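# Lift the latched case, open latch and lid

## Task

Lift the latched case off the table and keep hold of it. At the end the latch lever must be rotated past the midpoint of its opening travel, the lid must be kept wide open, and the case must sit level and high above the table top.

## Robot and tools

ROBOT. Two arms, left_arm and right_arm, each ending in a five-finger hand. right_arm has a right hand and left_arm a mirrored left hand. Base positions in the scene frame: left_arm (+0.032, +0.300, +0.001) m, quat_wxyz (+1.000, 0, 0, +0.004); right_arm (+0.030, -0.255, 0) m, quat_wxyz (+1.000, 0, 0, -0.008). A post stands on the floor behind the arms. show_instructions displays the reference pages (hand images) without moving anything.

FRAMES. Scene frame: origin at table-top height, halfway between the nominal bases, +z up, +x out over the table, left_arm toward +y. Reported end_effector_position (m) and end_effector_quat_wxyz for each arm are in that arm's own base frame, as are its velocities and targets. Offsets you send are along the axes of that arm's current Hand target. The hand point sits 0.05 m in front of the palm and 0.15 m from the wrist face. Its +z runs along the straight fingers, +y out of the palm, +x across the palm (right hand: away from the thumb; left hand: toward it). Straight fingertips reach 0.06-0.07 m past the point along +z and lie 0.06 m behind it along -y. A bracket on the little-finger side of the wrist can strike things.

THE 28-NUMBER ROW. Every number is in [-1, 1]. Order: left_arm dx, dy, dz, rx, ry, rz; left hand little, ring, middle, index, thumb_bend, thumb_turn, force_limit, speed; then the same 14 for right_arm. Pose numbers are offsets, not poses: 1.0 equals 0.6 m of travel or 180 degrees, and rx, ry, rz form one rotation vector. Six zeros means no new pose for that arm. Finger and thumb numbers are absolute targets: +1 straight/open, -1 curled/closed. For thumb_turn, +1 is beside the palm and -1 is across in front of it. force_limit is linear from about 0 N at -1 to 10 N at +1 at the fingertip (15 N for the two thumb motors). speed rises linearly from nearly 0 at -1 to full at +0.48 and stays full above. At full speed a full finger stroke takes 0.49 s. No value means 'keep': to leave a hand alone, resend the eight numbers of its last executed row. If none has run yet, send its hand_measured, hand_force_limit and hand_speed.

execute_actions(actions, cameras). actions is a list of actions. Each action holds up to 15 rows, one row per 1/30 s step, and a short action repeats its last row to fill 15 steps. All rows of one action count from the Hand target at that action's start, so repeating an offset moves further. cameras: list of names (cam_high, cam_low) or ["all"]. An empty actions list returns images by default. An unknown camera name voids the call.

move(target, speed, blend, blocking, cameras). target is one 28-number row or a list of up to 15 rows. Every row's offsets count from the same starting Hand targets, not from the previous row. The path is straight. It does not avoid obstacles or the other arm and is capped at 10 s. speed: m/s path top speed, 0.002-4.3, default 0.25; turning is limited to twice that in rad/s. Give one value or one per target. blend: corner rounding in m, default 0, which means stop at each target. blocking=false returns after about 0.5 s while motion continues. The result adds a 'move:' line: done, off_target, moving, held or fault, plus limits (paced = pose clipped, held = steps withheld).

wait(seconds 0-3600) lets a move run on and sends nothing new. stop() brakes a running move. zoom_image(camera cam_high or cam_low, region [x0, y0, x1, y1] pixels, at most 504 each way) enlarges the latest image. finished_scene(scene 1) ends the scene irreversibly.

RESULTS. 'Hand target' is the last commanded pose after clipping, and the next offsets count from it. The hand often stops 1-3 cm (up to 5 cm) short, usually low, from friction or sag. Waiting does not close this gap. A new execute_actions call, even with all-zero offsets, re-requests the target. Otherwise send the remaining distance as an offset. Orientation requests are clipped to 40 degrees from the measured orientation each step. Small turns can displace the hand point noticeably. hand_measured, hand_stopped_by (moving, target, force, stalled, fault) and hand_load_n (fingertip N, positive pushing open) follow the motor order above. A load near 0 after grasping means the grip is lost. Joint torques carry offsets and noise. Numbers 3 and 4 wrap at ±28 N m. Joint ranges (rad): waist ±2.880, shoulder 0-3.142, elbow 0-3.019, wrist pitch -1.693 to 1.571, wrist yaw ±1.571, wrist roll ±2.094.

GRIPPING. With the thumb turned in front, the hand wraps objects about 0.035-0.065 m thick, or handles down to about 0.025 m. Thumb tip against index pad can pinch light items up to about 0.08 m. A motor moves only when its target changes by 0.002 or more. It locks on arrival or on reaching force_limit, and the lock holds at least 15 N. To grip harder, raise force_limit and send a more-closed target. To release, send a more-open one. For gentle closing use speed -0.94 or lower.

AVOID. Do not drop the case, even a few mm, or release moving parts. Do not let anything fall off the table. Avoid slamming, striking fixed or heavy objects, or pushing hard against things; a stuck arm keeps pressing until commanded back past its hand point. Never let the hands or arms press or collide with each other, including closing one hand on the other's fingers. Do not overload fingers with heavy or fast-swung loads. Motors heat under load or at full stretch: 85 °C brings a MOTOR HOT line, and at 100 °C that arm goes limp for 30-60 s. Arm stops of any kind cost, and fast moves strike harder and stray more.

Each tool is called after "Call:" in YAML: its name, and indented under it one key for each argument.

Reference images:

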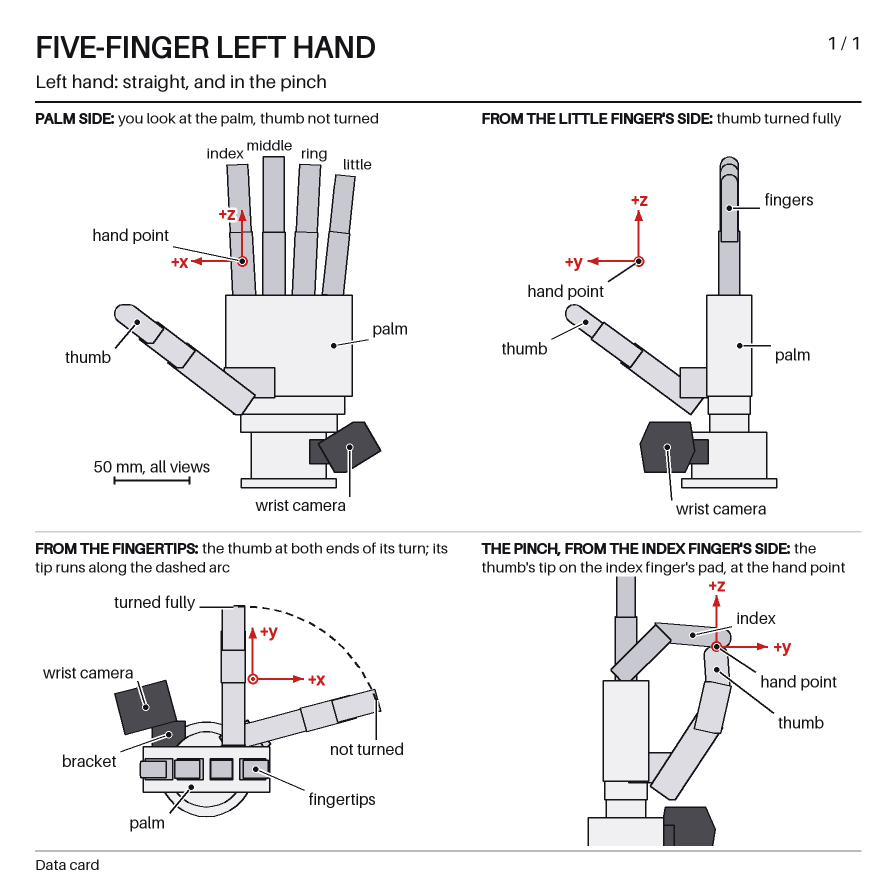

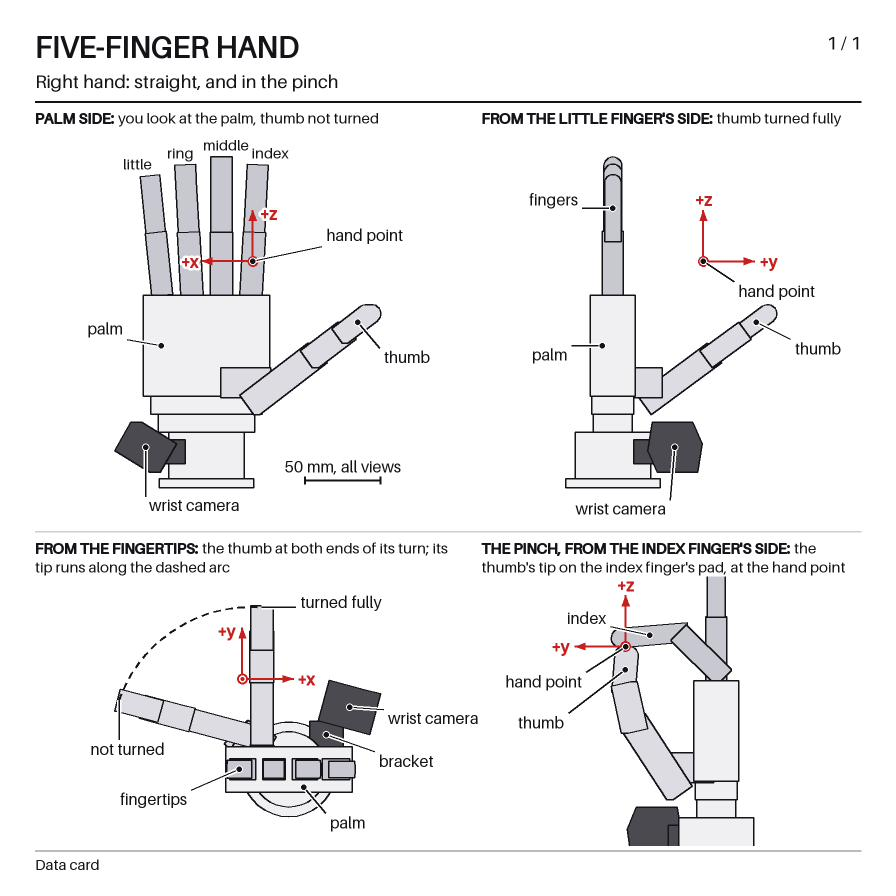

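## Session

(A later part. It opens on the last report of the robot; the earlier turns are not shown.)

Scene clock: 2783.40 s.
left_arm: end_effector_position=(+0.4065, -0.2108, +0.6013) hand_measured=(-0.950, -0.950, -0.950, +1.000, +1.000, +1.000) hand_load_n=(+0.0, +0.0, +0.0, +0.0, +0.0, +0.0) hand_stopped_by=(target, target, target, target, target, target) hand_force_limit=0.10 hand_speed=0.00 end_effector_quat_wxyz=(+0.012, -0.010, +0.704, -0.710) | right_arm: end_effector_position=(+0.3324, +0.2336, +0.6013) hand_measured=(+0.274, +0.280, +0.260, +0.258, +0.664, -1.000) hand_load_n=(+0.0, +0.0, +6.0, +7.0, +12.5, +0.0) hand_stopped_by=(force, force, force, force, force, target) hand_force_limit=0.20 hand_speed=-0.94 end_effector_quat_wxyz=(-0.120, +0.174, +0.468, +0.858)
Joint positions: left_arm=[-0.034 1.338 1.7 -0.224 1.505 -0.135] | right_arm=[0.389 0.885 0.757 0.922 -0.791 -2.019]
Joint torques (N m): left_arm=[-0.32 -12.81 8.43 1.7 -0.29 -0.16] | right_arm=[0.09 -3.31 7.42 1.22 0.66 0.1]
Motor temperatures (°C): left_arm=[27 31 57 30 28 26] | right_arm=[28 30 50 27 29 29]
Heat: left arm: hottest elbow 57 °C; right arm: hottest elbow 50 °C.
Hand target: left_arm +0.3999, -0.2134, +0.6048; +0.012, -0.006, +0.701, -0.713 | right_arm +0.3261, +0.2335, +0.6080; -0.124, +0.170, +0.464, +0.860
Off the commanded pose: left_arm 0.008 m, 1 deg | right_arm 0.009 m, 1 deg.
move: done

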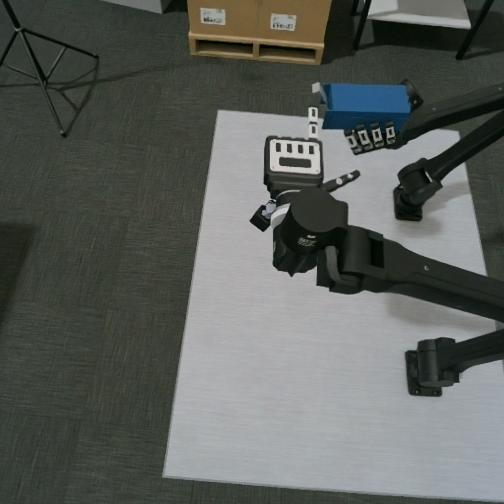

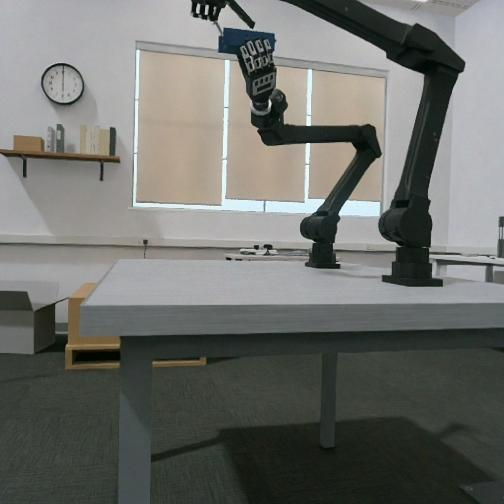

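Call:
execute_actions:
  actions:
    - [[0,0,0,0,0,0,-0.95,-0.95,-0.95,1,0.2,-1,0.1,0,0,0,0,0,0,0,0.25,0.24,0.15,0.13,0.46,-1,0.2,-0.94]]
    - [[0,0,0,0,0,0,-0.95,-0.95,-0.95,1,0.2,-1,0.1,0,0,0,0,0,0,0,0.25,0.24,0.15,0.13,0.46,-1,0.2,-0.94]]
  cameras: ["all"]

Call:
move:
  target: [0.01,0.037,0,0,0,0,-0.95,-0.95,-0.95,1,0.2,-1,0.1,0,0,0,0,0,0,0,0.25,0.24,0.15,0.13,0.46,-1,0.2,-0.94]
  speed: 0.05
  cameras: ["all"]

Call:
zoom_image:
  camera: "cam_low"
  region: [200, 0, 290, 90]

Call:
zoom_image:
  camera: "cam_high"
  region: [290, 75, 410, 195]

Scene clock: 2796.03 s.
left_arm: end_effector_position=(+0.4073, -0.2109, +0.6007) hand_measured=(-0.950, -0.950, -0.950, +1.000, +0.200, -0.794) hand_load_n=(+0.0, +0.0, +0.0, +0.0, +2.0, +8.5) hand_stopped_by=(target, target, target, target, target, force) hand_force_limit=0.10 hand_speed=0.00 end_effector_quat_wxyz=(+0.011, -0.011, +0.703, -0.711) | right_arm: end_effector_position=(+0.3324, +0.2336, +0.6013) hand_measured=(+0.274, +0.280, +0.260, +0.258, +0.664, -1.000) hand_load_n=(+0.0, +0.0, +6.0, +6.5, +12.5, +0.0) hand_stopped_by=(force, force, force, force, force, target) hand_force_limit=0.20 hand_speed=-0.94 end_effector_quat_wxyz=(-0.120, +0.174, +0.468, +0.858)
Joint positions: left_arm=[-0.034 1.338 1.689 -0.178 1.505 -0.172] | right_arm=[0.389 0.885 0.757 0.922 -0.791 -2.019]
Joint torques (N m): left_arm=[-0.32 -12.98 8.43 1.7 -0.31 -0.16] | right_arm=[0.09 -3.37 7.41 1.24 0.66 0.1]
Motor temperatures (°C): left_arm=[27 31 56 30 28 26] | right_arm=[28 30 50 27 28 29]
Heat: left arm: hottest elbow 56 °C; right arm: hottest elbow 50 °C.
Hand target: left_arm +0.4000, -0.2134, +0.6048; +0.012, -0.006, +0.701, -0.713 | right_arm +0.3261, +0.2335, +0.6080; -0.124, +0.170, +0.464, +0.860
Off the commanded pose: left_arm 0.009 m, 1 deg | right_arm 0.009 m, 1 deg.

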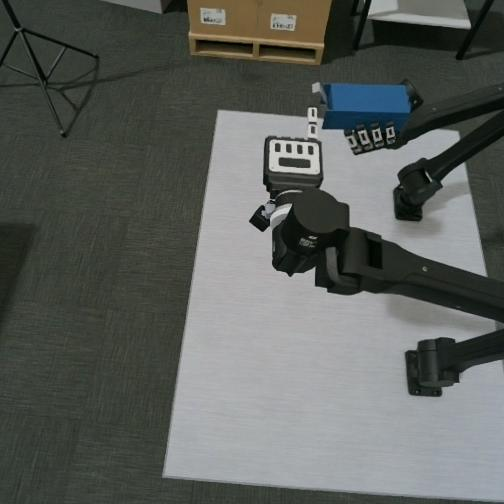

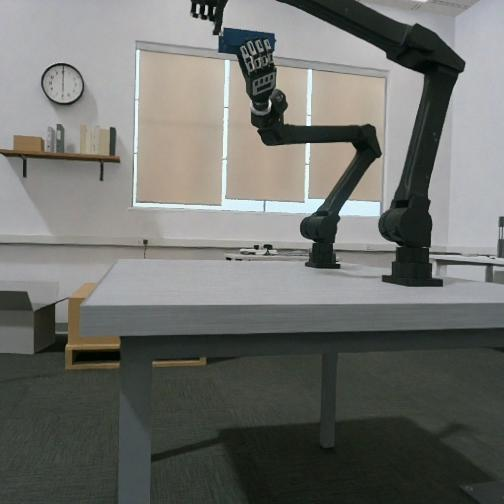

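Scene clock: 2797.40 s.
left_arm: end_effector_position=(+0.4008, -0.2109, +0.5804) hand_measured=(-0.950, -0.950, -0.950, +1.000, +0.200, -0.794) hand_load_n=(+0.0, +0.0, +0.0, -0.5, +1.5, +9.0) hand_stopped_by=(target, target, target, target, target, force) hand_force_limit=0.10 hand_speed=0.00 end_effector_quat_wxyz=(+0.012, -0.011, +0.703, -0.711) | right_arm: end_effector_position=(+0.3324, +0.2336, +0.6013) hand_measured=(+0.274, +0.280, +0.260, +0.258, +0.664, -1.000) hand_load_n=(+0.0, +0.0, +6.0, +6.5, +12.0, +0.0) hand_stopped_by=(force, force, force, force, force, target) hand_force_limit=0.20 hand_speed=-0.94 end_effector_quat_wxyz=(-0.120, +0.174, +0.468, +0.858)
Joint positions: left_arm=[-0.034 1.303 1.601 -0.125 1.503 -0.172] | right_arm=[0.389 0.885 0.757 0.922 -0.791 -2.019]
Joint torques (N m): left_arm=[-0.32 -12.57 8.32 1.68 -0.33 -0.12] | right_arm=[0.03 -3.31 7.42 1.22 0.66 0.1]
Motor temperatures (°C): left_arm=[27 31 56 30 28 26] | right_arm=[28 30 50 27 28 29]
Heat: left arm: hottest elbow 56 °C; right arm: hottest elbow 50 °C.
Hand target: left_arm +0.3942, -0.2139, +0.5826; +0.012, -0.006, +0.701, -0.713 | right_arm +0.3261, +0.2335, +0.6080; -0.124, +0.170, +0.464, +0.860
Off the commanded pose: left_arm 0.008 m, 1 deg | right_arm 0.009 m, 1 deg.
move: done

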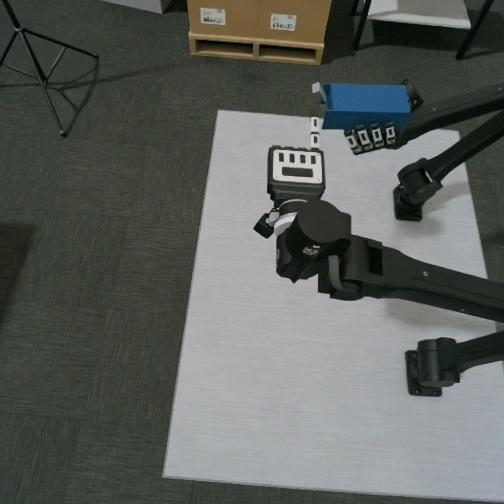

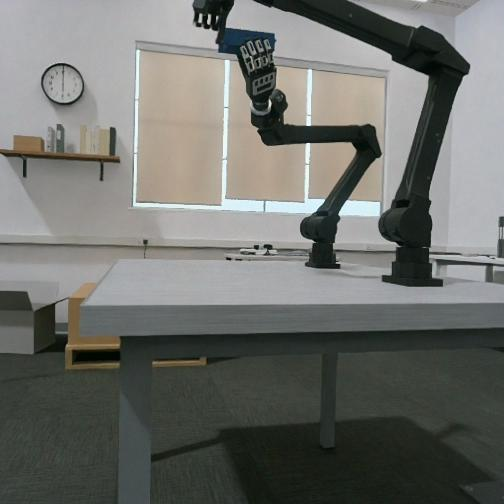

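Scaled by 5.600.

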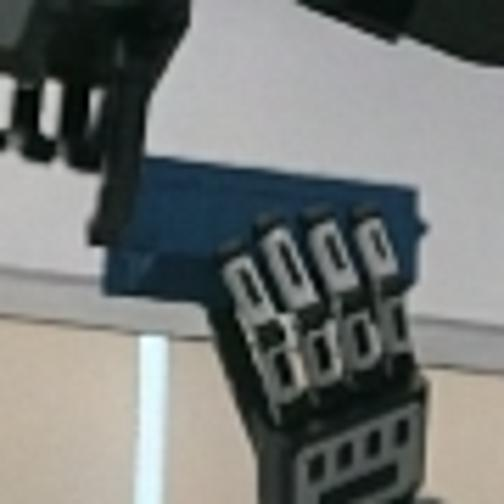

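Scaled by 4.200.

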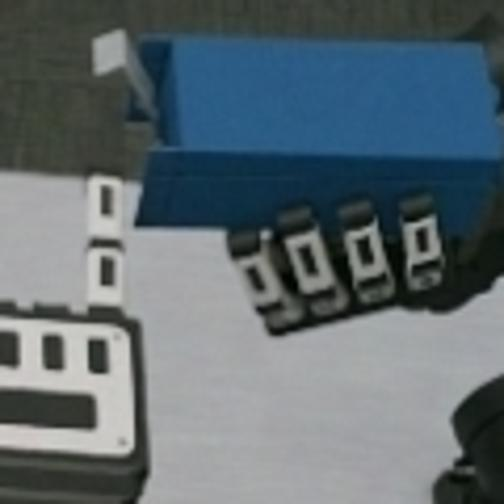

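Call:
execute_actions:
  actions:
    - [[-0.005,0,0,0,0,0,-0.95,-0.95,-0.95,1,0.2,-0.65,0.1,0,0,0,0,0,0,0,0.25,0.24,0.15,0.13,0.46,-1,0.2,-0.94]]
    - [[0,0,0,0,0,0,-0.95,-0.95,-0.95,1,0.2,-0.65,0.1,0,0,0,0,0,0,0,0.25,0.24,0.15,0.13,0.46,-1,0.2,-0.94]]

Call:
move:
  target: [0.0,0.0,0.05,0,0,0,-0.95,-0.95,-0.95,1,0.2,-0.65,0.1,0,0,0,0,0,0,0,0.25,0.24,0.15,0.13,0.46,-1,0.2,-0.94]
  speed: 0.04
  cameras: ["all"]

Call:
zoom_image:
  camera: "cam_low"
  region: [200, 0, 290, 90]

Call:
zoom_image:
  camera: "cam_high"
  region: [290, 75, 380, 165]

Scene clock: 2801.53 s.
left_arm: end_effector_position=(+0.4009, -0.2109, +0.5819) hand_measured=(-0.950, -0.950, -0.950, +1.000, +0.200, -0.650) hand_load_n=(+0.0, +0.0, +0.0, +0.0, +0.0, +0.0) hand_stopped_by=(target, target, target, target, target, target) hand_force_limit=0.10 hand_speed=0.00 end_effector_quat_wxyz=(+0.015, -0.008, +0.702, -0.712) | right_arm: end_effector_position=(+0.3324, +0.2336, +0.6013) hand_measured=(+0.274, +0.280, +0.260, +0.258, +0.664, -1.000) hand_load_n=(+0.0, +0.0, +6.0, +6.5, +12.5, +0.0) hand_stopped_by=(force, force, force, force, force, target) hand_force_limit=0.20 hand_speed=-0.94 end_effector_quat_wxyz=(-0.120, +0.174, +0.468, +0.858)
Joint positions: left_arm=[-0.034 1.303 1.601 -0.105 1.503 -0.183] | right_arm=[0.389 0.885 0.757 0.922 -0.791 -2.019]
Joint torques (N m): left_arm=[-0.32 -11.87 8.55 1.68 -0.33 -0.15] | right_arm=[0.09 -3.37 7.42 1.24 0.65 0.1]
Motor temperatures (°C): left_arm=[27 32 56 30 28 26] | right_arm=[28 30 50 27 28 29]
Heat: left arm: hottest elbow 56 °C; right arm: hottest elbow 50 °C.
Hand target: left_arm +0.3972, -0.2138, +0.5827; +0.012, -0.006, +0.701, -0.713 | right_arm +0.3261, +0.2335, +0.6080; -0.124, +0.170, +0.464, +0.860
Off the commanded pose: left_arm 0.005 m, 0 deg | right_arm 0.009 m, 1 deg.

Scene clock: 2802.93 s.
left_arm: end_effector_position=(+0.3976, -0.2417, +0.5791) hand_measured=(-0.950, -0.950, -0.950, +1.000, +0.200, -0.650) hand_load_n=(+0.0, +0.0, +0.0, +0.0, +0.0, +0.0) hand_stopped_by=(target, target, target, target, target, target) hand_force_limit=0.10 hand_speed=0.00 end_effector_quat_wxyz=(+0.006, -0.014, +0.701, -0.713) | right_arm: end_effector_position=(+0.3324, +0.2336, +0.6013) hand_measured=(+0.274, +0.280, +0.260, +0.258, +0.664, -1.000) hand_load_n=(+0.0, +0.0, +6.0, +7.0, +12.5, +0.0) hand_stopped_by=(force, force, force, force, force, target) hand_force_limit=0.20 hand_speed=-0.94 end_effector_quat_wxyz=(-0.120, +0.174, +0.468, +0.858)
Joint positions: left_arm=[-0.106 1.303 1.601 -0.165 1.435 -0.142] | right_arm=[0.389 0.885 0.757 0.922 -0.791 -2.019]
Joint torques (N m): left_arm=[-0.21 -11.11 10.3 0.88 -0.3 0.12] | right_arm=[0.09 -3.31 7.42 1.22 0.66 0.1]
Motor temperatures (°C): left_arm=[27 32 56 30 28 26] | right_arm=[28 30 50 27 28 29]
Heat: left arm: hottest elbow 56 °C; right arm: hottest elbow 50 °C.
Hand target: left_arm +0.3979, -0.2438, +0.5832; +0.012, -0.006, +0.701, -0.713 | right_arm +0.3261, +0.2335, +0.6080; -0.124, +0.170, +0.464, +0.860
Off the commanded pose: left_arm 0.005 m, 1 deg | right_arm 0.009 m, 1 deg.
move: done

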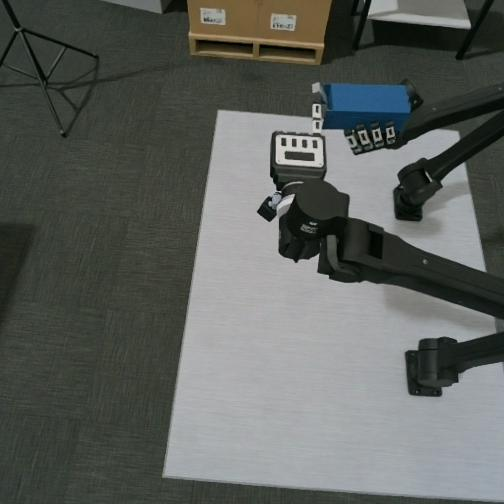

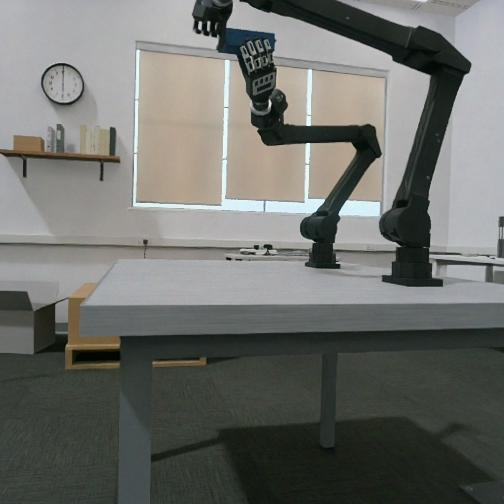

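Scaled by 5.600.

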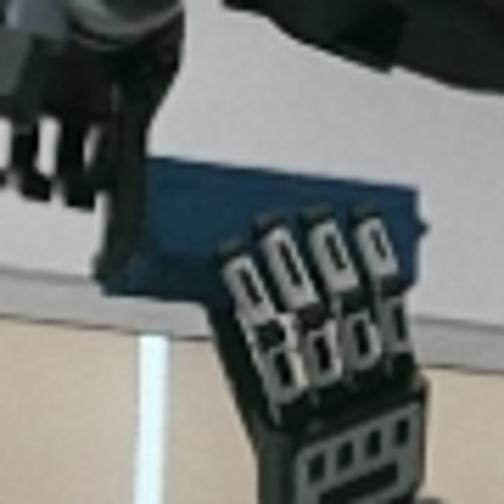

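Scaled by 5.600.

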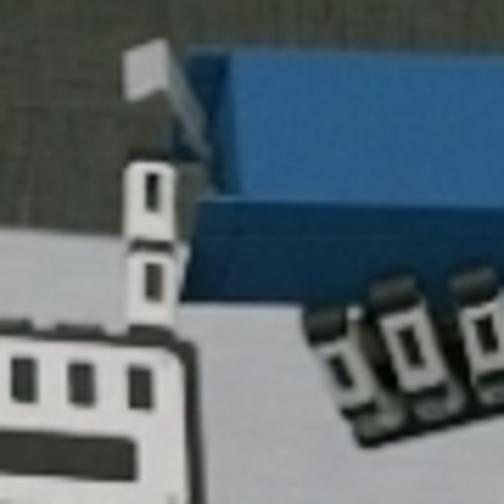

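Call:
move:
  target:
    - [-0.0075,0.0,0.0,0,0,0,-0.95,-0.95,-0.95,1,0.2,-0.65,0.1,0,0,0,0,0,0,0,0.25,0.24,0.15,0.13,0.46,-1,0.2,-0.94]
    - [-0.0075,0.0,0.03,0,0,0,-0.95,-0.95,-0.95,1,0.2,-0.65,0.1,0,0,0,0,0,0,0,0.25,0.24,0.15,0.13,0.46,-1,0.2,-0.94]
  speed: 0.04
  cameras: ["all"]

Call:
zoom_image:
  camera: "cam_low"
  region: [200, 0, 290, 90]

Call:
zoom_image:
  camera: "cam_high"
  region: [290, 75, 350, 135]

Scene clock: 2809.13 s.
left_arm: end_effector_position=(+0.4011, -0.2594, +0.5712) hand_measured=(-0.950, -0.950, -0.950, +1.000, +0.200, -0.650) hand_load_n=(+0.0, +0.0, +0.0, +0.0, +0.5, +0.0) hand_stopped_by=(target, target, target, target, target, target) hand_force_limit=0.10 hand_speed=0.00 end_effector_quat_wxyz=(+0.000, -0.020, +0.702, -0.712) | right_arm: end_effector_position=(+0.3324, +0.2336, +0.6013) hand_measured=(+0.274, +0.280, +0.260, +0.258, +0.664, -1.000) hand_load_n=(+0.5, +0.0, +6.0, +7.0, +12.5, +0.0) hand_stopped_by=(force, force, force, force, force, target) hand_force_limit=0.20 hand_speed=-0.94 end_effector_quat_wxyz=(-0.120, +0.174, +0.468, +0.858)
Joint positions: left_arm=[-0.146 1.316 1.601 -0.2 1.396 -0.112] | right_arm=[0.389 0.885 0.757 0.922 -0.791 -2.019]
Joint torques (N m): left_arm=[-0.15 -10.93 12.22 0.92 -0.25 0.15] | right_arm=[0.15 -3.37 7.42 1.22 0.66 0.1]
Motor temperatures (°C): left_arm=[27 32 57 30 28 26] | right_arm=[28 30 50 27 28 29]
Heat: left arm: hottest elbow 57 °C; right arm: hottest elbow 50 °C.
Hand target: left_arm +0.4029, -0.2616, +0.5834; +0.012, -0.006, +0.701, -0.713 | right_arm +0.3261, +0.2335, +0.6080; -0.124, +0.170, +0.464, +0.860
Off the commanded pose: left_arm 0.013 m, 2 deg | right_arm 0.009 m, 1 deg.
move: off_target (left_arm)

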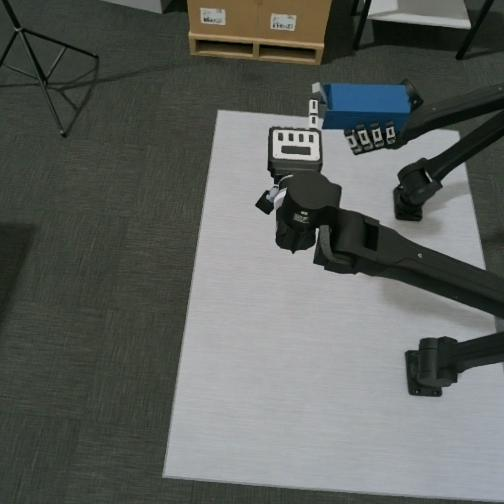

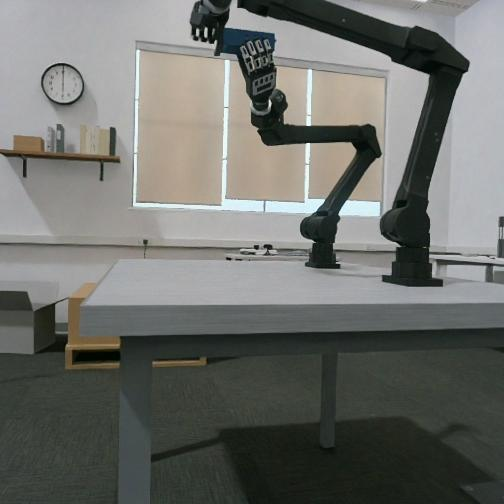

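Scaled by 5.600.

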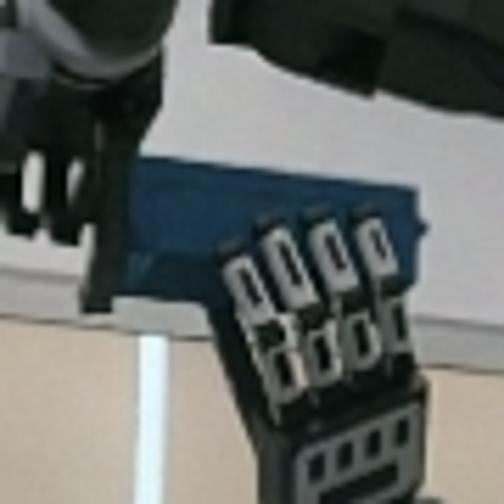

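Scaled by 8.400.

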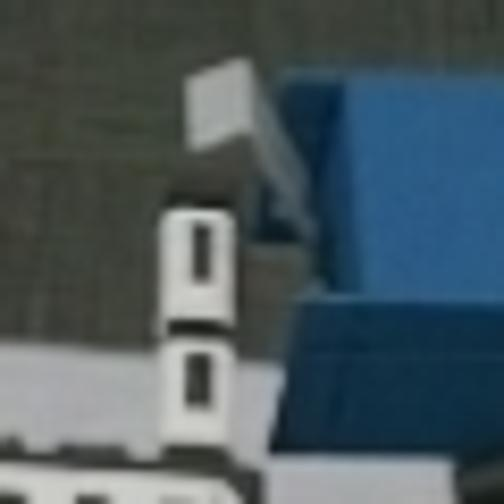

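Call:
move:
  target:
    - [0.0,0.0,0.01,0,0,0,-0.95,-0.95,-0.95,1,0.2,-0.65,0.1,0,0,0,0,0,0,0,0.25,0.24,0.15,0.13,0.46,-1,0.2,-0.94]
    - [0.0,-0.02,0.01,0,0,0,-0.95,-0.95,-0.95,1,0.2,-0.65,0.1,0,0,0,0,0,0,0,0.25,0.24,0.15,0.13,0.46,-1,0.2,-0.94]
  speed: 0.04
  cameras: ["all"]

Call:
zoom_image:
  camera: "cam_low"
  region: [200, 0, 290, 90]

Call:
zoom_image:
  camera: "cam_high"
  region: [290, 75, 350, 135]

Scene clock: 2814.03 s.
left_arm: end_effector_position=(+0.4023, -0.2648, +0.5748) hand_measured=(-0.950, -0.950, -0.950, +1.000, +0.200, -0.650) hand_load_n=(+0.0, +0.0, +0.0, +0.0, +0.0, +0.0) hand_stopped_by=(target, target, target, target, target, target) hand_force_limit=0.10 hand_speed=0.00 end_effector_quat_wxyz=(-0.004, -0.025, +0.702, -0.711) | right_arm: end_effector_position=(+0.3324, +0.2336, +0.6013) hand_measured=(+0.274, +0.280, +0.260, +0.258, +0.664, -1.000) hand_load_n=(+0.0, +0.0, +6.0, +7.0, +12.5, +0.0) hand_stopped_by=(force, force, force, force, force, target) hand_force_limit=0.20 hand_speed=-0.94 end_effector_quat_wxyz=(-0.120, +0.174, +0.468, +0.858)
Joint positions: left_arm=[-0.158 1.326 1.625 -0.235 1.382 -0.105] | right_arm=[0.389 0.885 0.757 0.922 -0.791 -2.019]
Joint torques (N m): left_arm=[-0.21 -10.99 13.68 0.95 -0.2 0.11] | right_arm=[0.03 -3.31 7.41 1.22 0.66 0.1]
Motor temperatures (°C): left_arm=[27 32 59 30 28 26] | right_arm=[28 30 50 27 28 29]
Heat: left arm: hottest elbow 59 °C; right arm: hottest elbow 50 °C.
Hand target: left_arm +0.4030, -0.2675, +0.5954; +0.012, -0.006, +0.701, -0.713 | right_arm +0.3261, +0.2335, +0.6080; -0.124, +0.170, +0.464, +0.860
Off the commanded pose: left_arm 0.021 m, 3 deg | right_arm 0.009 m, 1 deg.
move: off_target (left_arm)

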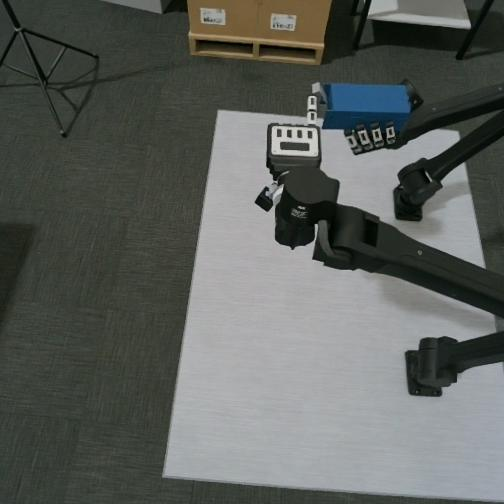

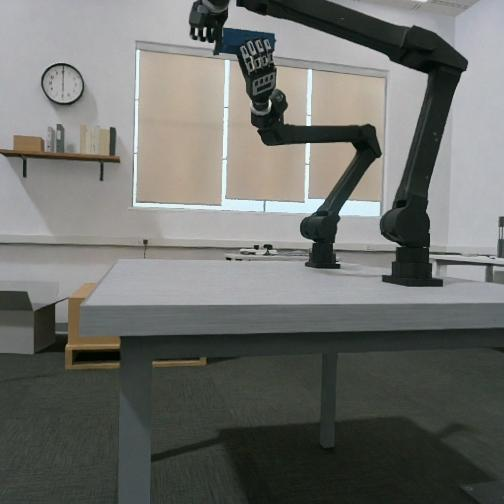

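Scaled by 5.600.

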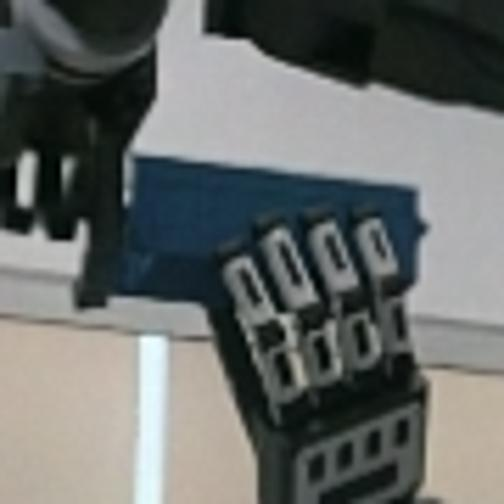

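Scaled by 8.400.

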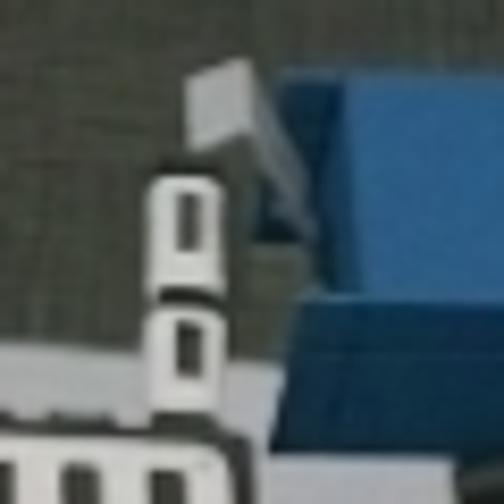

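Call:
move:
  target:
    - [0.007,0.0,0.0,0,0,0,-0.95,-0.95,-0.95,1,0.2,-0.65,0.1,0,0,0,0,0,0,0,0.25,0.24,0.15,0.13,0.46,-1,0.2,-0.94]
    - [0.007,-0.012,0.0,0,0,0,-0.95,-0.95,-0.95,1,0.2,-0.65,0.1,0,0,0,0,0,0,0,0.25,0.24,0.15,0.13,0.46,-1,0.2,-0.94]
  speed: 0.04
  cameras: ["all"]

Call:
zoom_image:
  camera: "cam_high"
  region: [290, 75, 350, 135]

Scene clock: 2816.40 s.
left_arm: end_effector_position=(+0.4000, -0.2647, +0.5810) hand_measured=(-0.950, -0.950, -0.950, +1.000, +0.200, -0.650) hand_load_n=(+0.0, +0.0, +0.0, +0.0, +0.0, +0.5) hand_stopped_by=(target, target, target, target, target, target) hand_force_limit=0.10 hand_speed=0.00 end_effector_quat_wxyz=(-0.005, -0.027, +0.703, -0.711) | right_arm: end_effector_position=(+0.3324, +0.2336, +0.6013) hand_measured=(+0.274, +0.280, +0.260, +0.258, +0.664, -1.000) hand_load_n=(-0.5, +0.0, +6.0, +7.0, +12.5, +0.0) hand_stopped_by=(force, force, force, force, force, target) hand_force_limit=0.20 hand_speed=-0.94 end_effector_quat_wxyz=(-0.120, +0.174, +0.468, +0.858)
Joint positions: left_arm=[-0.159 1.326 1.643 -0.257 1.381 -0.104] | right_arm=[0.389 0.885 0.757 0.922 -0.791 -2.019]
Joint torques (N m): left_arm=[-0.32 -11.46 13.53 0.95 -0.21 0.12] | right_arm=[0.03 -3.31 7.42 1.22 0.66 0.1]
Motor temperatures (°C): left_arm=[27 32 59 30 28 26] | right_arm=[28 30 50 27 28 29]
Heat: left arm: hottest elbow 59 °C; right arm: hottest elbow 50 °C.
Hand target: left_arm +0.3987, -0.2676, +0.6027; +0.012, -0.006, +0.701, -0.713 | right_arm +0.3261, +0.2335, +0.6080; -0.124, +0.170, +0.464, +0.860
Off the commanded pose: left_arm 0.022 m, 3 deg | right_arm 0.009 m, 1 deg.
move: off_target (left_arm)

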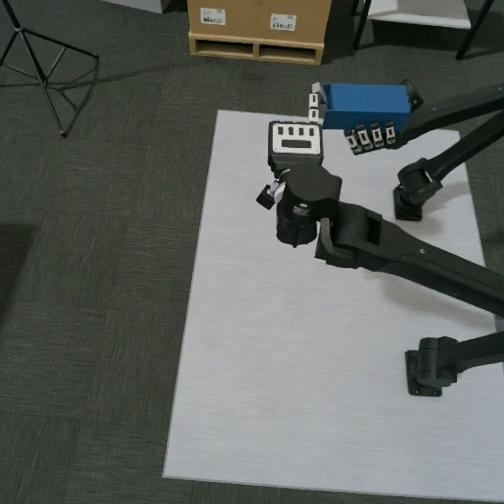

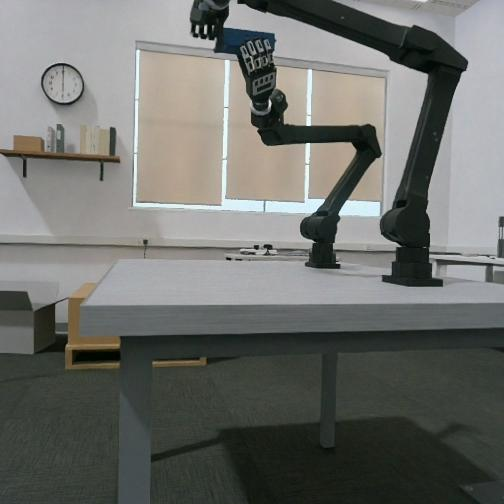

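Scaled by 8.400.

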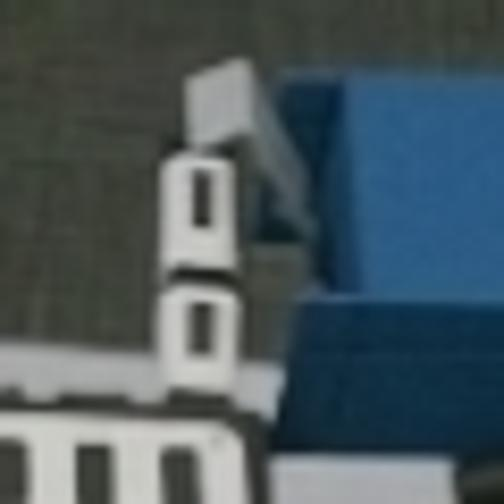

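Call:
move:
  target: [0.003,0.0,0.02,0,0,0,-0.95,-0.95,-0.95,1,0.2,-0.65,0.1,0,0,0,0,0,0,0,0.25,0.24,0.15,0.13,0.46,-1,0.2,-0.94]
  speed: 0.04
  cameras: ["all"]

Call:
zoom_image:
  camera: "cam_high"
  region: [290, 75, 350, 135]

Call:
zoom_image:
  camera: "cam_low"
  region: [180, 0, 270, 90]

Scene clock: 2818.67 s.
left_arm: end_effector_position=(+0.3971, -0.2775, +0.5798) hand_measured=(-0.950, -0.950, -0.950, +1.000, +0.200, -0.650) hand_load_n=(+0.0, +0.0, +0.0, -0.5, +0.0, +0.0) hand_stopped_by=(target, target, target, target, target, target) hand_force_limit=0.10 hand_speed=0.00 end_effector_quat_wxyz=(-0.008, -0.028, +0.703, -0.710) | right_arm: end_effector_position=(+0.3324, +0.2336, +0.6013) hand_measured=(+0.274, +0.280, +0.260, +0.258, +0.664, -1.000) hand_load_n=(+0.0, +0.0, +6.0, +7.0, +12.5, +0.0) hand_stopped_by=(force, force, force, force, force, target) hand_force_limit=0.20 hand_speed=-0.94 end_effector_quat_wxyz=(-0.120, +0.174, +0.468, +0.858)
Joint positions: left_arm=[-0.189 1.326 1.643 -0.272 1.353 -0.094] | right_arm=[0.389 0.885 0.757 0.922 -0.791 -2.019]
Joint torques (N m): left_arm=[-0.09 -11.11 13.96 1.01 -0.21 0.16] | right_arm=[0.03 -3.37 7.42 1.24 0.66 0.1]
Motor temperatures (°C): left_arm=[27 32 59 30 28 26] | right_arm=[28 30 50 27 28 29]
Heat: left arm: hottest elbow 59 °C; right arm: hottest elbow 50 °C.
Hand target: left_arm +0.3972, -0.2795, +0.6029; +0.012, -0.006, +0.701, -0.713 | right_arm +0.3261, +0.2335, +0.6080; -0.124, +0.170, +0.464, +0.860
Off the commanded pose: left_arm 0.023 m, 3 deg | right_arm 0.009 m, 1 deg.
move: off_target (left_arm)

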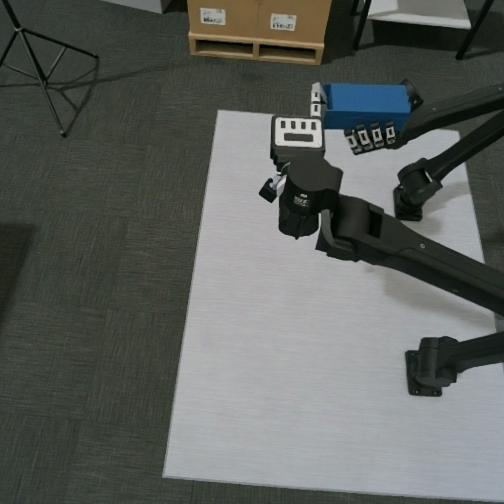

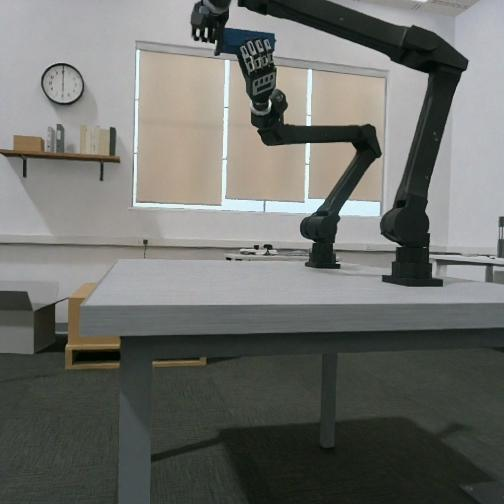

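Scaled by 8.400.

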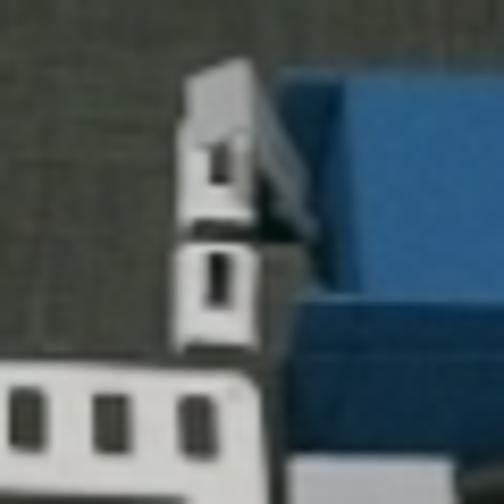

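Scaled by 5.600.

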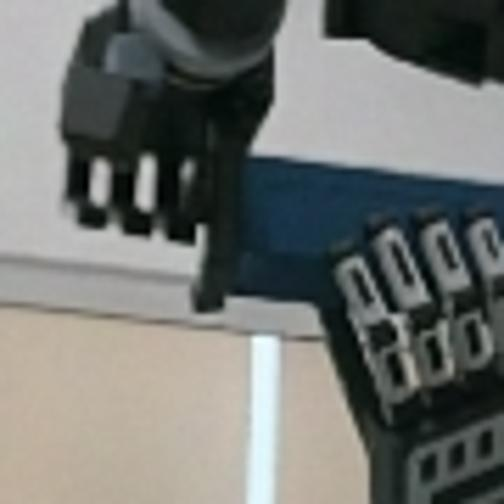

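Call:
move:
  target: [0.0,-0.02,0.0,0,0,0,-0.95,-0.95,-0.95,1,0.2,-0.65,0.1,0,0,0,0,0,0,0,0.25,0.24,0.15,0.13,0.46,-1,0.2,-0.94]
  speed: 0.03
  cameras: ["all"]

Call:
zoom_image:
  camera: "cam_high"
  region: [290, 75, 350, 135]

Call:
zoom_image:
  camera: "cam_low"
  region: [200, 0, 290, 90]

Scene clock: 2824.17 s.
left_arm: end_effector_position=(+0.3973, -0.2775, +0.5939) hand_measured=(-0.950, -0.950, -0.950, +1.000, +0.200, -0.650) hand_load_n=(+0.0, +0.0, +0.0, +0.0, +0.0, +0.0) hand_stopped_by=(target, target, target, target, target, target) hand_force_limit=0.10 hand_speed=0.00 end_effector_quat_wxyz=(-0.006, -0.026, +0.703, -0.711) | right_arm: end_effector_position=(+0.3319, +0.2334, +0.6017) hand_measured=(+0.274, +0.280, +0.260, +0.258, +0.664, -1.000) hand_load_n=(+0.0, +0.0, +6.0, +6.5, +12.5, +0.0) hand_stopped_by=(force, force, force, force, force, target) hand_force_limit=0.20 hand_speed=-0.94 end_effector_quat_wxyz=(-0.120, +0.174, +0.468, +0.858)
Joint positions: left_arm=[-0.189 1.338 1.692 -0.305 1.352 -0.093] | right_arm=[0.389 0.884 0.757 0.922 -0.791 -2.019]
Joint torques (N m): left_arm=[-0.09 -11.05 13.65 1.01 -0.16 0.13] | right_arm=[0.09 -3.31 7.41 1.22 0.66 0.1]
Motor temperatures (°C): left_arm=[27 32 59 30 28 26] | right_arm=[28 30 50 27 28 29]
Heat: left arm: hottest elbow 59 °C; right arm: hottest elbow 50 °C.
Hand target: left_arm +0.3972, -0.2794, +0.6149; +0.012, -0.006, +0.701, -0.713 | right_arm +0.3261, +0.2335, +0.6080; -0.124, +0.169, +0.464, +0.860
Off the commanded pose: left_arm 0.021 m, 3 deg | right_arm 0.009 m, 1 deg.
move: off_target (left_arm)

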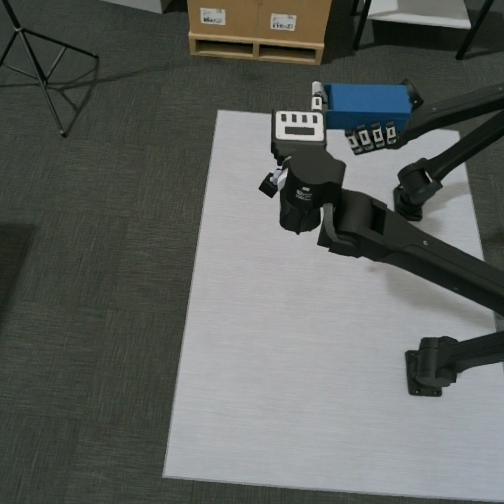

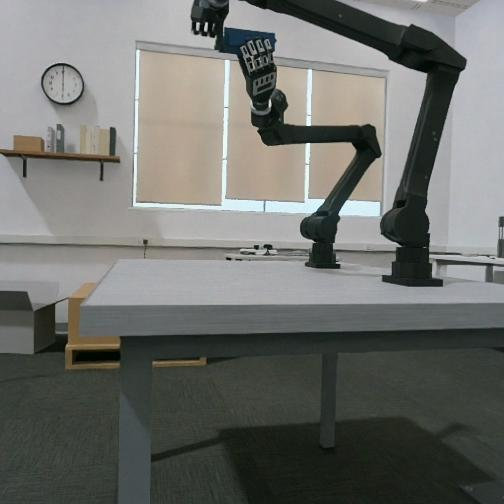

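Scaled by 8.400.

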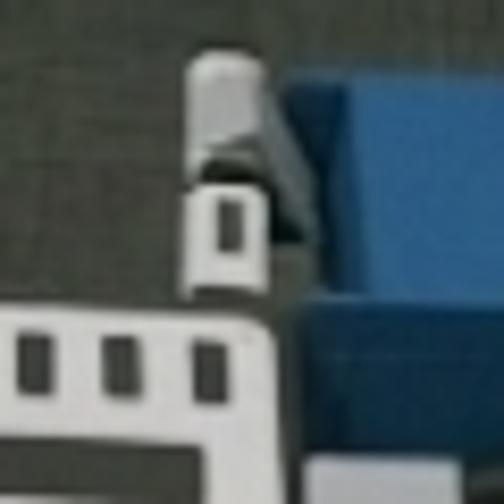

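Scaled by 5.600.

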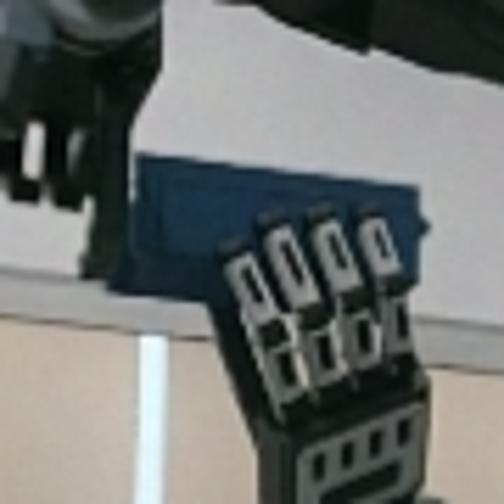

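Call:
move:
  target:
    - [0.007,-0.035,0,0,0,0,-0.95,-0.95,-0.95,1,0.2,-0.65,0.1,0,0,0,0,0,0,0,0.25,0.24,0.15,0.13,0.46,-1,0.2,-0.94]
    - [0.022,-0.068,0,0,0,0,-0.95,-0.95,-0.95,1,0.2,-0.65,0.1,0,0,0,0,0,0,0,0.25,0.24,0.15,0.13,0.46,-1,0.2,-0.94]
  speed: 0.03
  blend: 0.003
  cameras: ["all"]

Call:
zoom_image:
  camera: "cam_high"
  region: [300, 50, 430, 180]

Call:
zoom_image:
  camera: "cam_low"
  region: [200, 0, 290, 90]

Scene clock: 2828.03 s.
left_arm: end_effector_position=(+0.3874, -0.2767, +0.6336) hand_measured=(-0.950, -0.950, -0.950, +1.000, +0.200, -0.650) hand_load_n=(+0.0, +0.0, +0.0, -0.5, +0.5, +0.0) hand_stopped_by=(target, target, target, target, target, target) hand_force_limit=0.10 hand_speed=0.00 end_effector_quat_wxyz=(-0.007, -0.029, +0.703, -0.710) | right_arm: end_effector_position=(+0.3316, +0.2336, +0.6019) hand_measured=(+0.274, +0.280, +0.260, +0.258, +0.664, -1.000) hand_load_n=(+0.0, +0.0, +6.0, +7.0, +12.5, +0.0) hand_stopped_by=(force, force, force, force, force, target) hand_force_limit=0.20 hand_speed=-0.94 end_effector_quat_wxyz=(-0.120, +0.173, +0.468, +0.858)
Joint positions: left_arm=[-0.192 1.357 1.826 -0.427 1.348 -0.09] | right_arm=[0.39 0.884 0.757 0.922 -0.79 -2.019]
Joint torques (N m): left_arm=[-0.26 -11.11 13.38 1.09 -0.17 0.14] | right_arm=[-0.03 -3.19 7.42 1.22 0.66 0.08]
Motor temperatures (°C): left_arm=[27 32 60 30 28 26] | right_arm=[28 30 50 27 28 29]
Heat: left arm: hottest elbow 60 °C; right arm: hottest elbow 50 °C.
Hand target: left_arm +0.3837, -0.2790, +0.6554; +0.012, -0.006, +0.701, -0.713 | right_arm +0.3262, +0.2334, +0.6080; -0.124, +0.170, +0.464, +0.860
Off the commanded pose: left_arm 0.022 m, 3 deg | right_arm 0.008 m, 1 deg.
move: off_target (left_arm)

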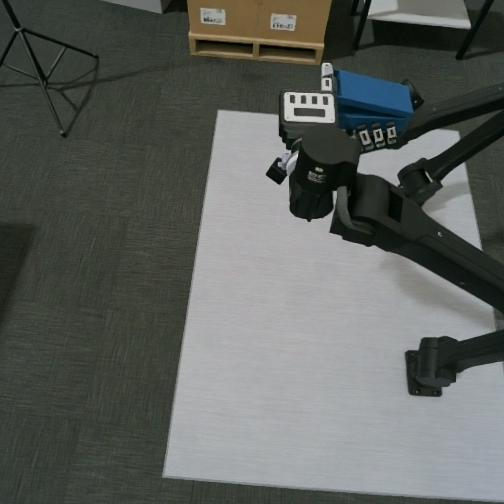

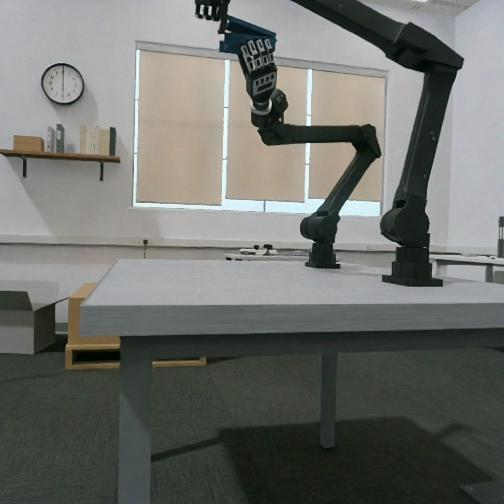

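Scaled by 3.877.

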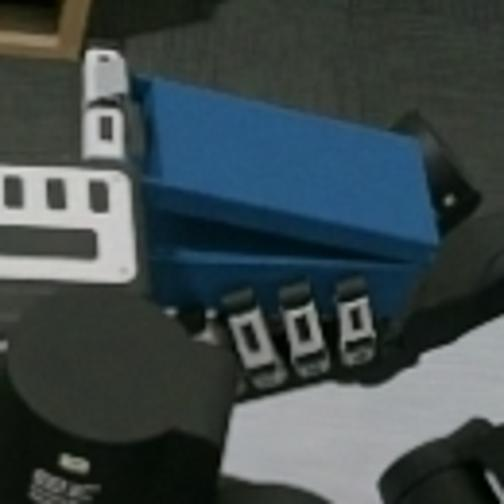

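Scaled by 5.600.

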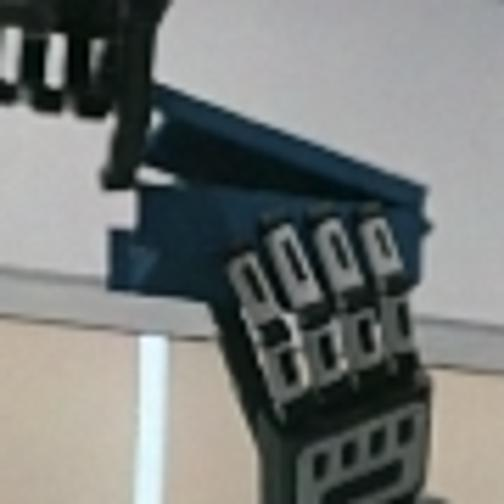

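Call:
move:
  target:
    - [0.025,-0.035,0,0,0,0,-0.95,-0.95,-0.95,1,0.2,-0.65,0.1,0,0,0,0,0,0,0,0.25,0.24,0.15,0.13,0.46,-1,0.2,-0.94]
    - [0.055,-0.063,0,0,0,0,-0.95,-0.95,-0.95,1,0.2,-0.65,0.1,0,0,0,0,0,0,0,0.25,0.24,0.15,0.13,0.46,-1,0.2,-0.94]
  speed: 0.03
  blend: 0.003
  cameras: ["all"]

Call:
zoom_image:
  camera: "cam_high"
  region: [310, 40, 430, 160]

Call:
zoom_image:
  camera: "cam_low"
  region: [200, 0, 290, 90]

Scene clock: 2835.87 s.
left_arm: end_effector_position=(+0.3680, -0.2781, +0.6639) hand_measured=(-0.950, -0.950, -0.950, +1.000, +0.200, -0.650) hand_load_n=(+0.0, +0.0, +0.0, -0.5, +0.5, +0.0) hand_stopped_by=(target, target, target, target, target, target) hand_force_limit=0.10 hand_speed=0.00 end_effector_quat_wxyz=(-0.011, -0.037, +0.705, -0.708) | right_arm: end_effector_position=(+0.3307, +0.2331, +0.6028) hand_measured=(+0.274, +0.280, +0.260, +0.258, +0.664, -1.000) hand_load_n=(+0.0, +0.0, +6.0, +6.5, +12.5, +0.0) hand_stopped_by=(force, force, force, force, force, target) hand_force_limit=0.20 hand_speed=-0.94 end_effector_quat_wxyz=(-0.120, +0.173, +0.467, +0.859)
Joint positions: left_arm=[-0.205 1.357 1.925 -0.554 1.329 -0.082] | right_arm=[0.39 0.881 0.757 0.922 -0.79 -2.019]
Joint torques (N m): left_arm=[-0.62 -12.57 12.89 1.05 -0.07 0.12] | right_arm=[0.03 -2.96 7.42 1.21 0.62 0.1]
Motor temperatures (°C): left_arm=[27 32 62 30 28 26] | right_arm=[28 30 50 27 28 29]
Heat: left arm: hottest elbow 62 °C; right arm: hottest elbow 50 °C.
Hand target: left_arm +0.3502, -0.2792, +0.6931; +0.012, -0.006, +0.701, -0.713 | right_arm +0.3262, +0.2334, +0.6080; -0.124, +0.170, +0.464, +0.860
Off the commanded pose: left_arm 0.034 m, 4 deg | right_arm 0.007 m, 1 deg.
move: off_target (left_arm)

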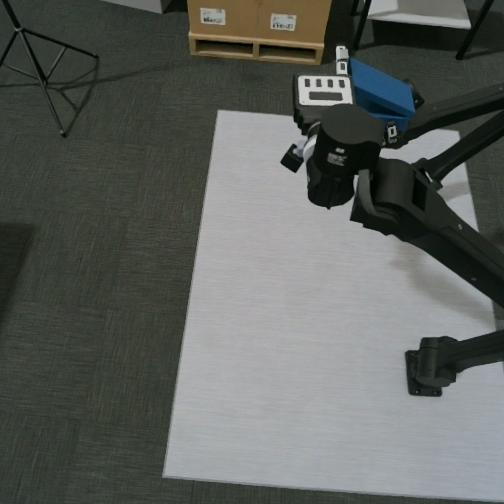

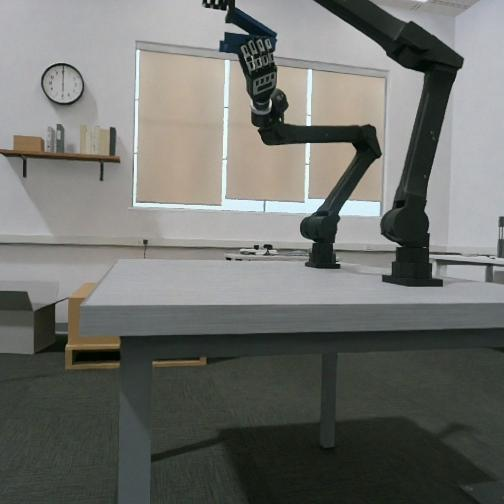

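Scaled by 4.200.

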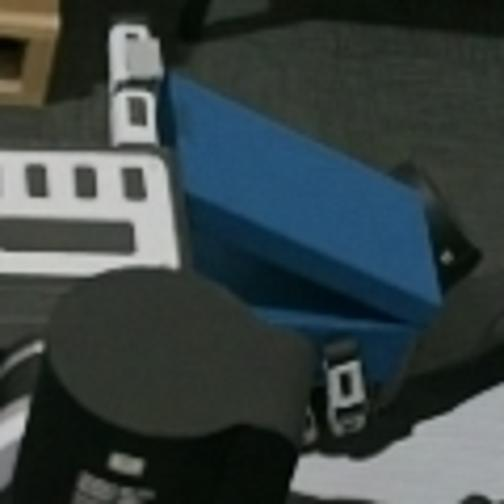

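Scaled by 5.600.

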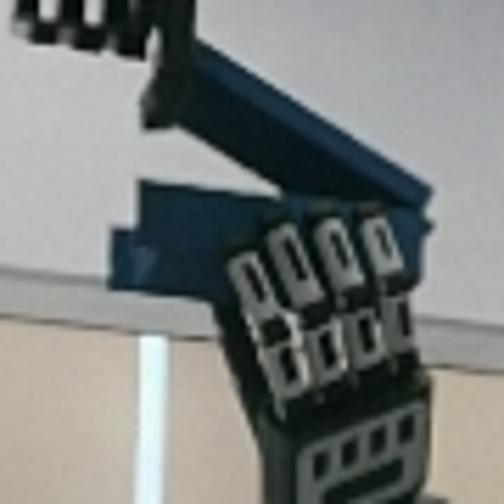

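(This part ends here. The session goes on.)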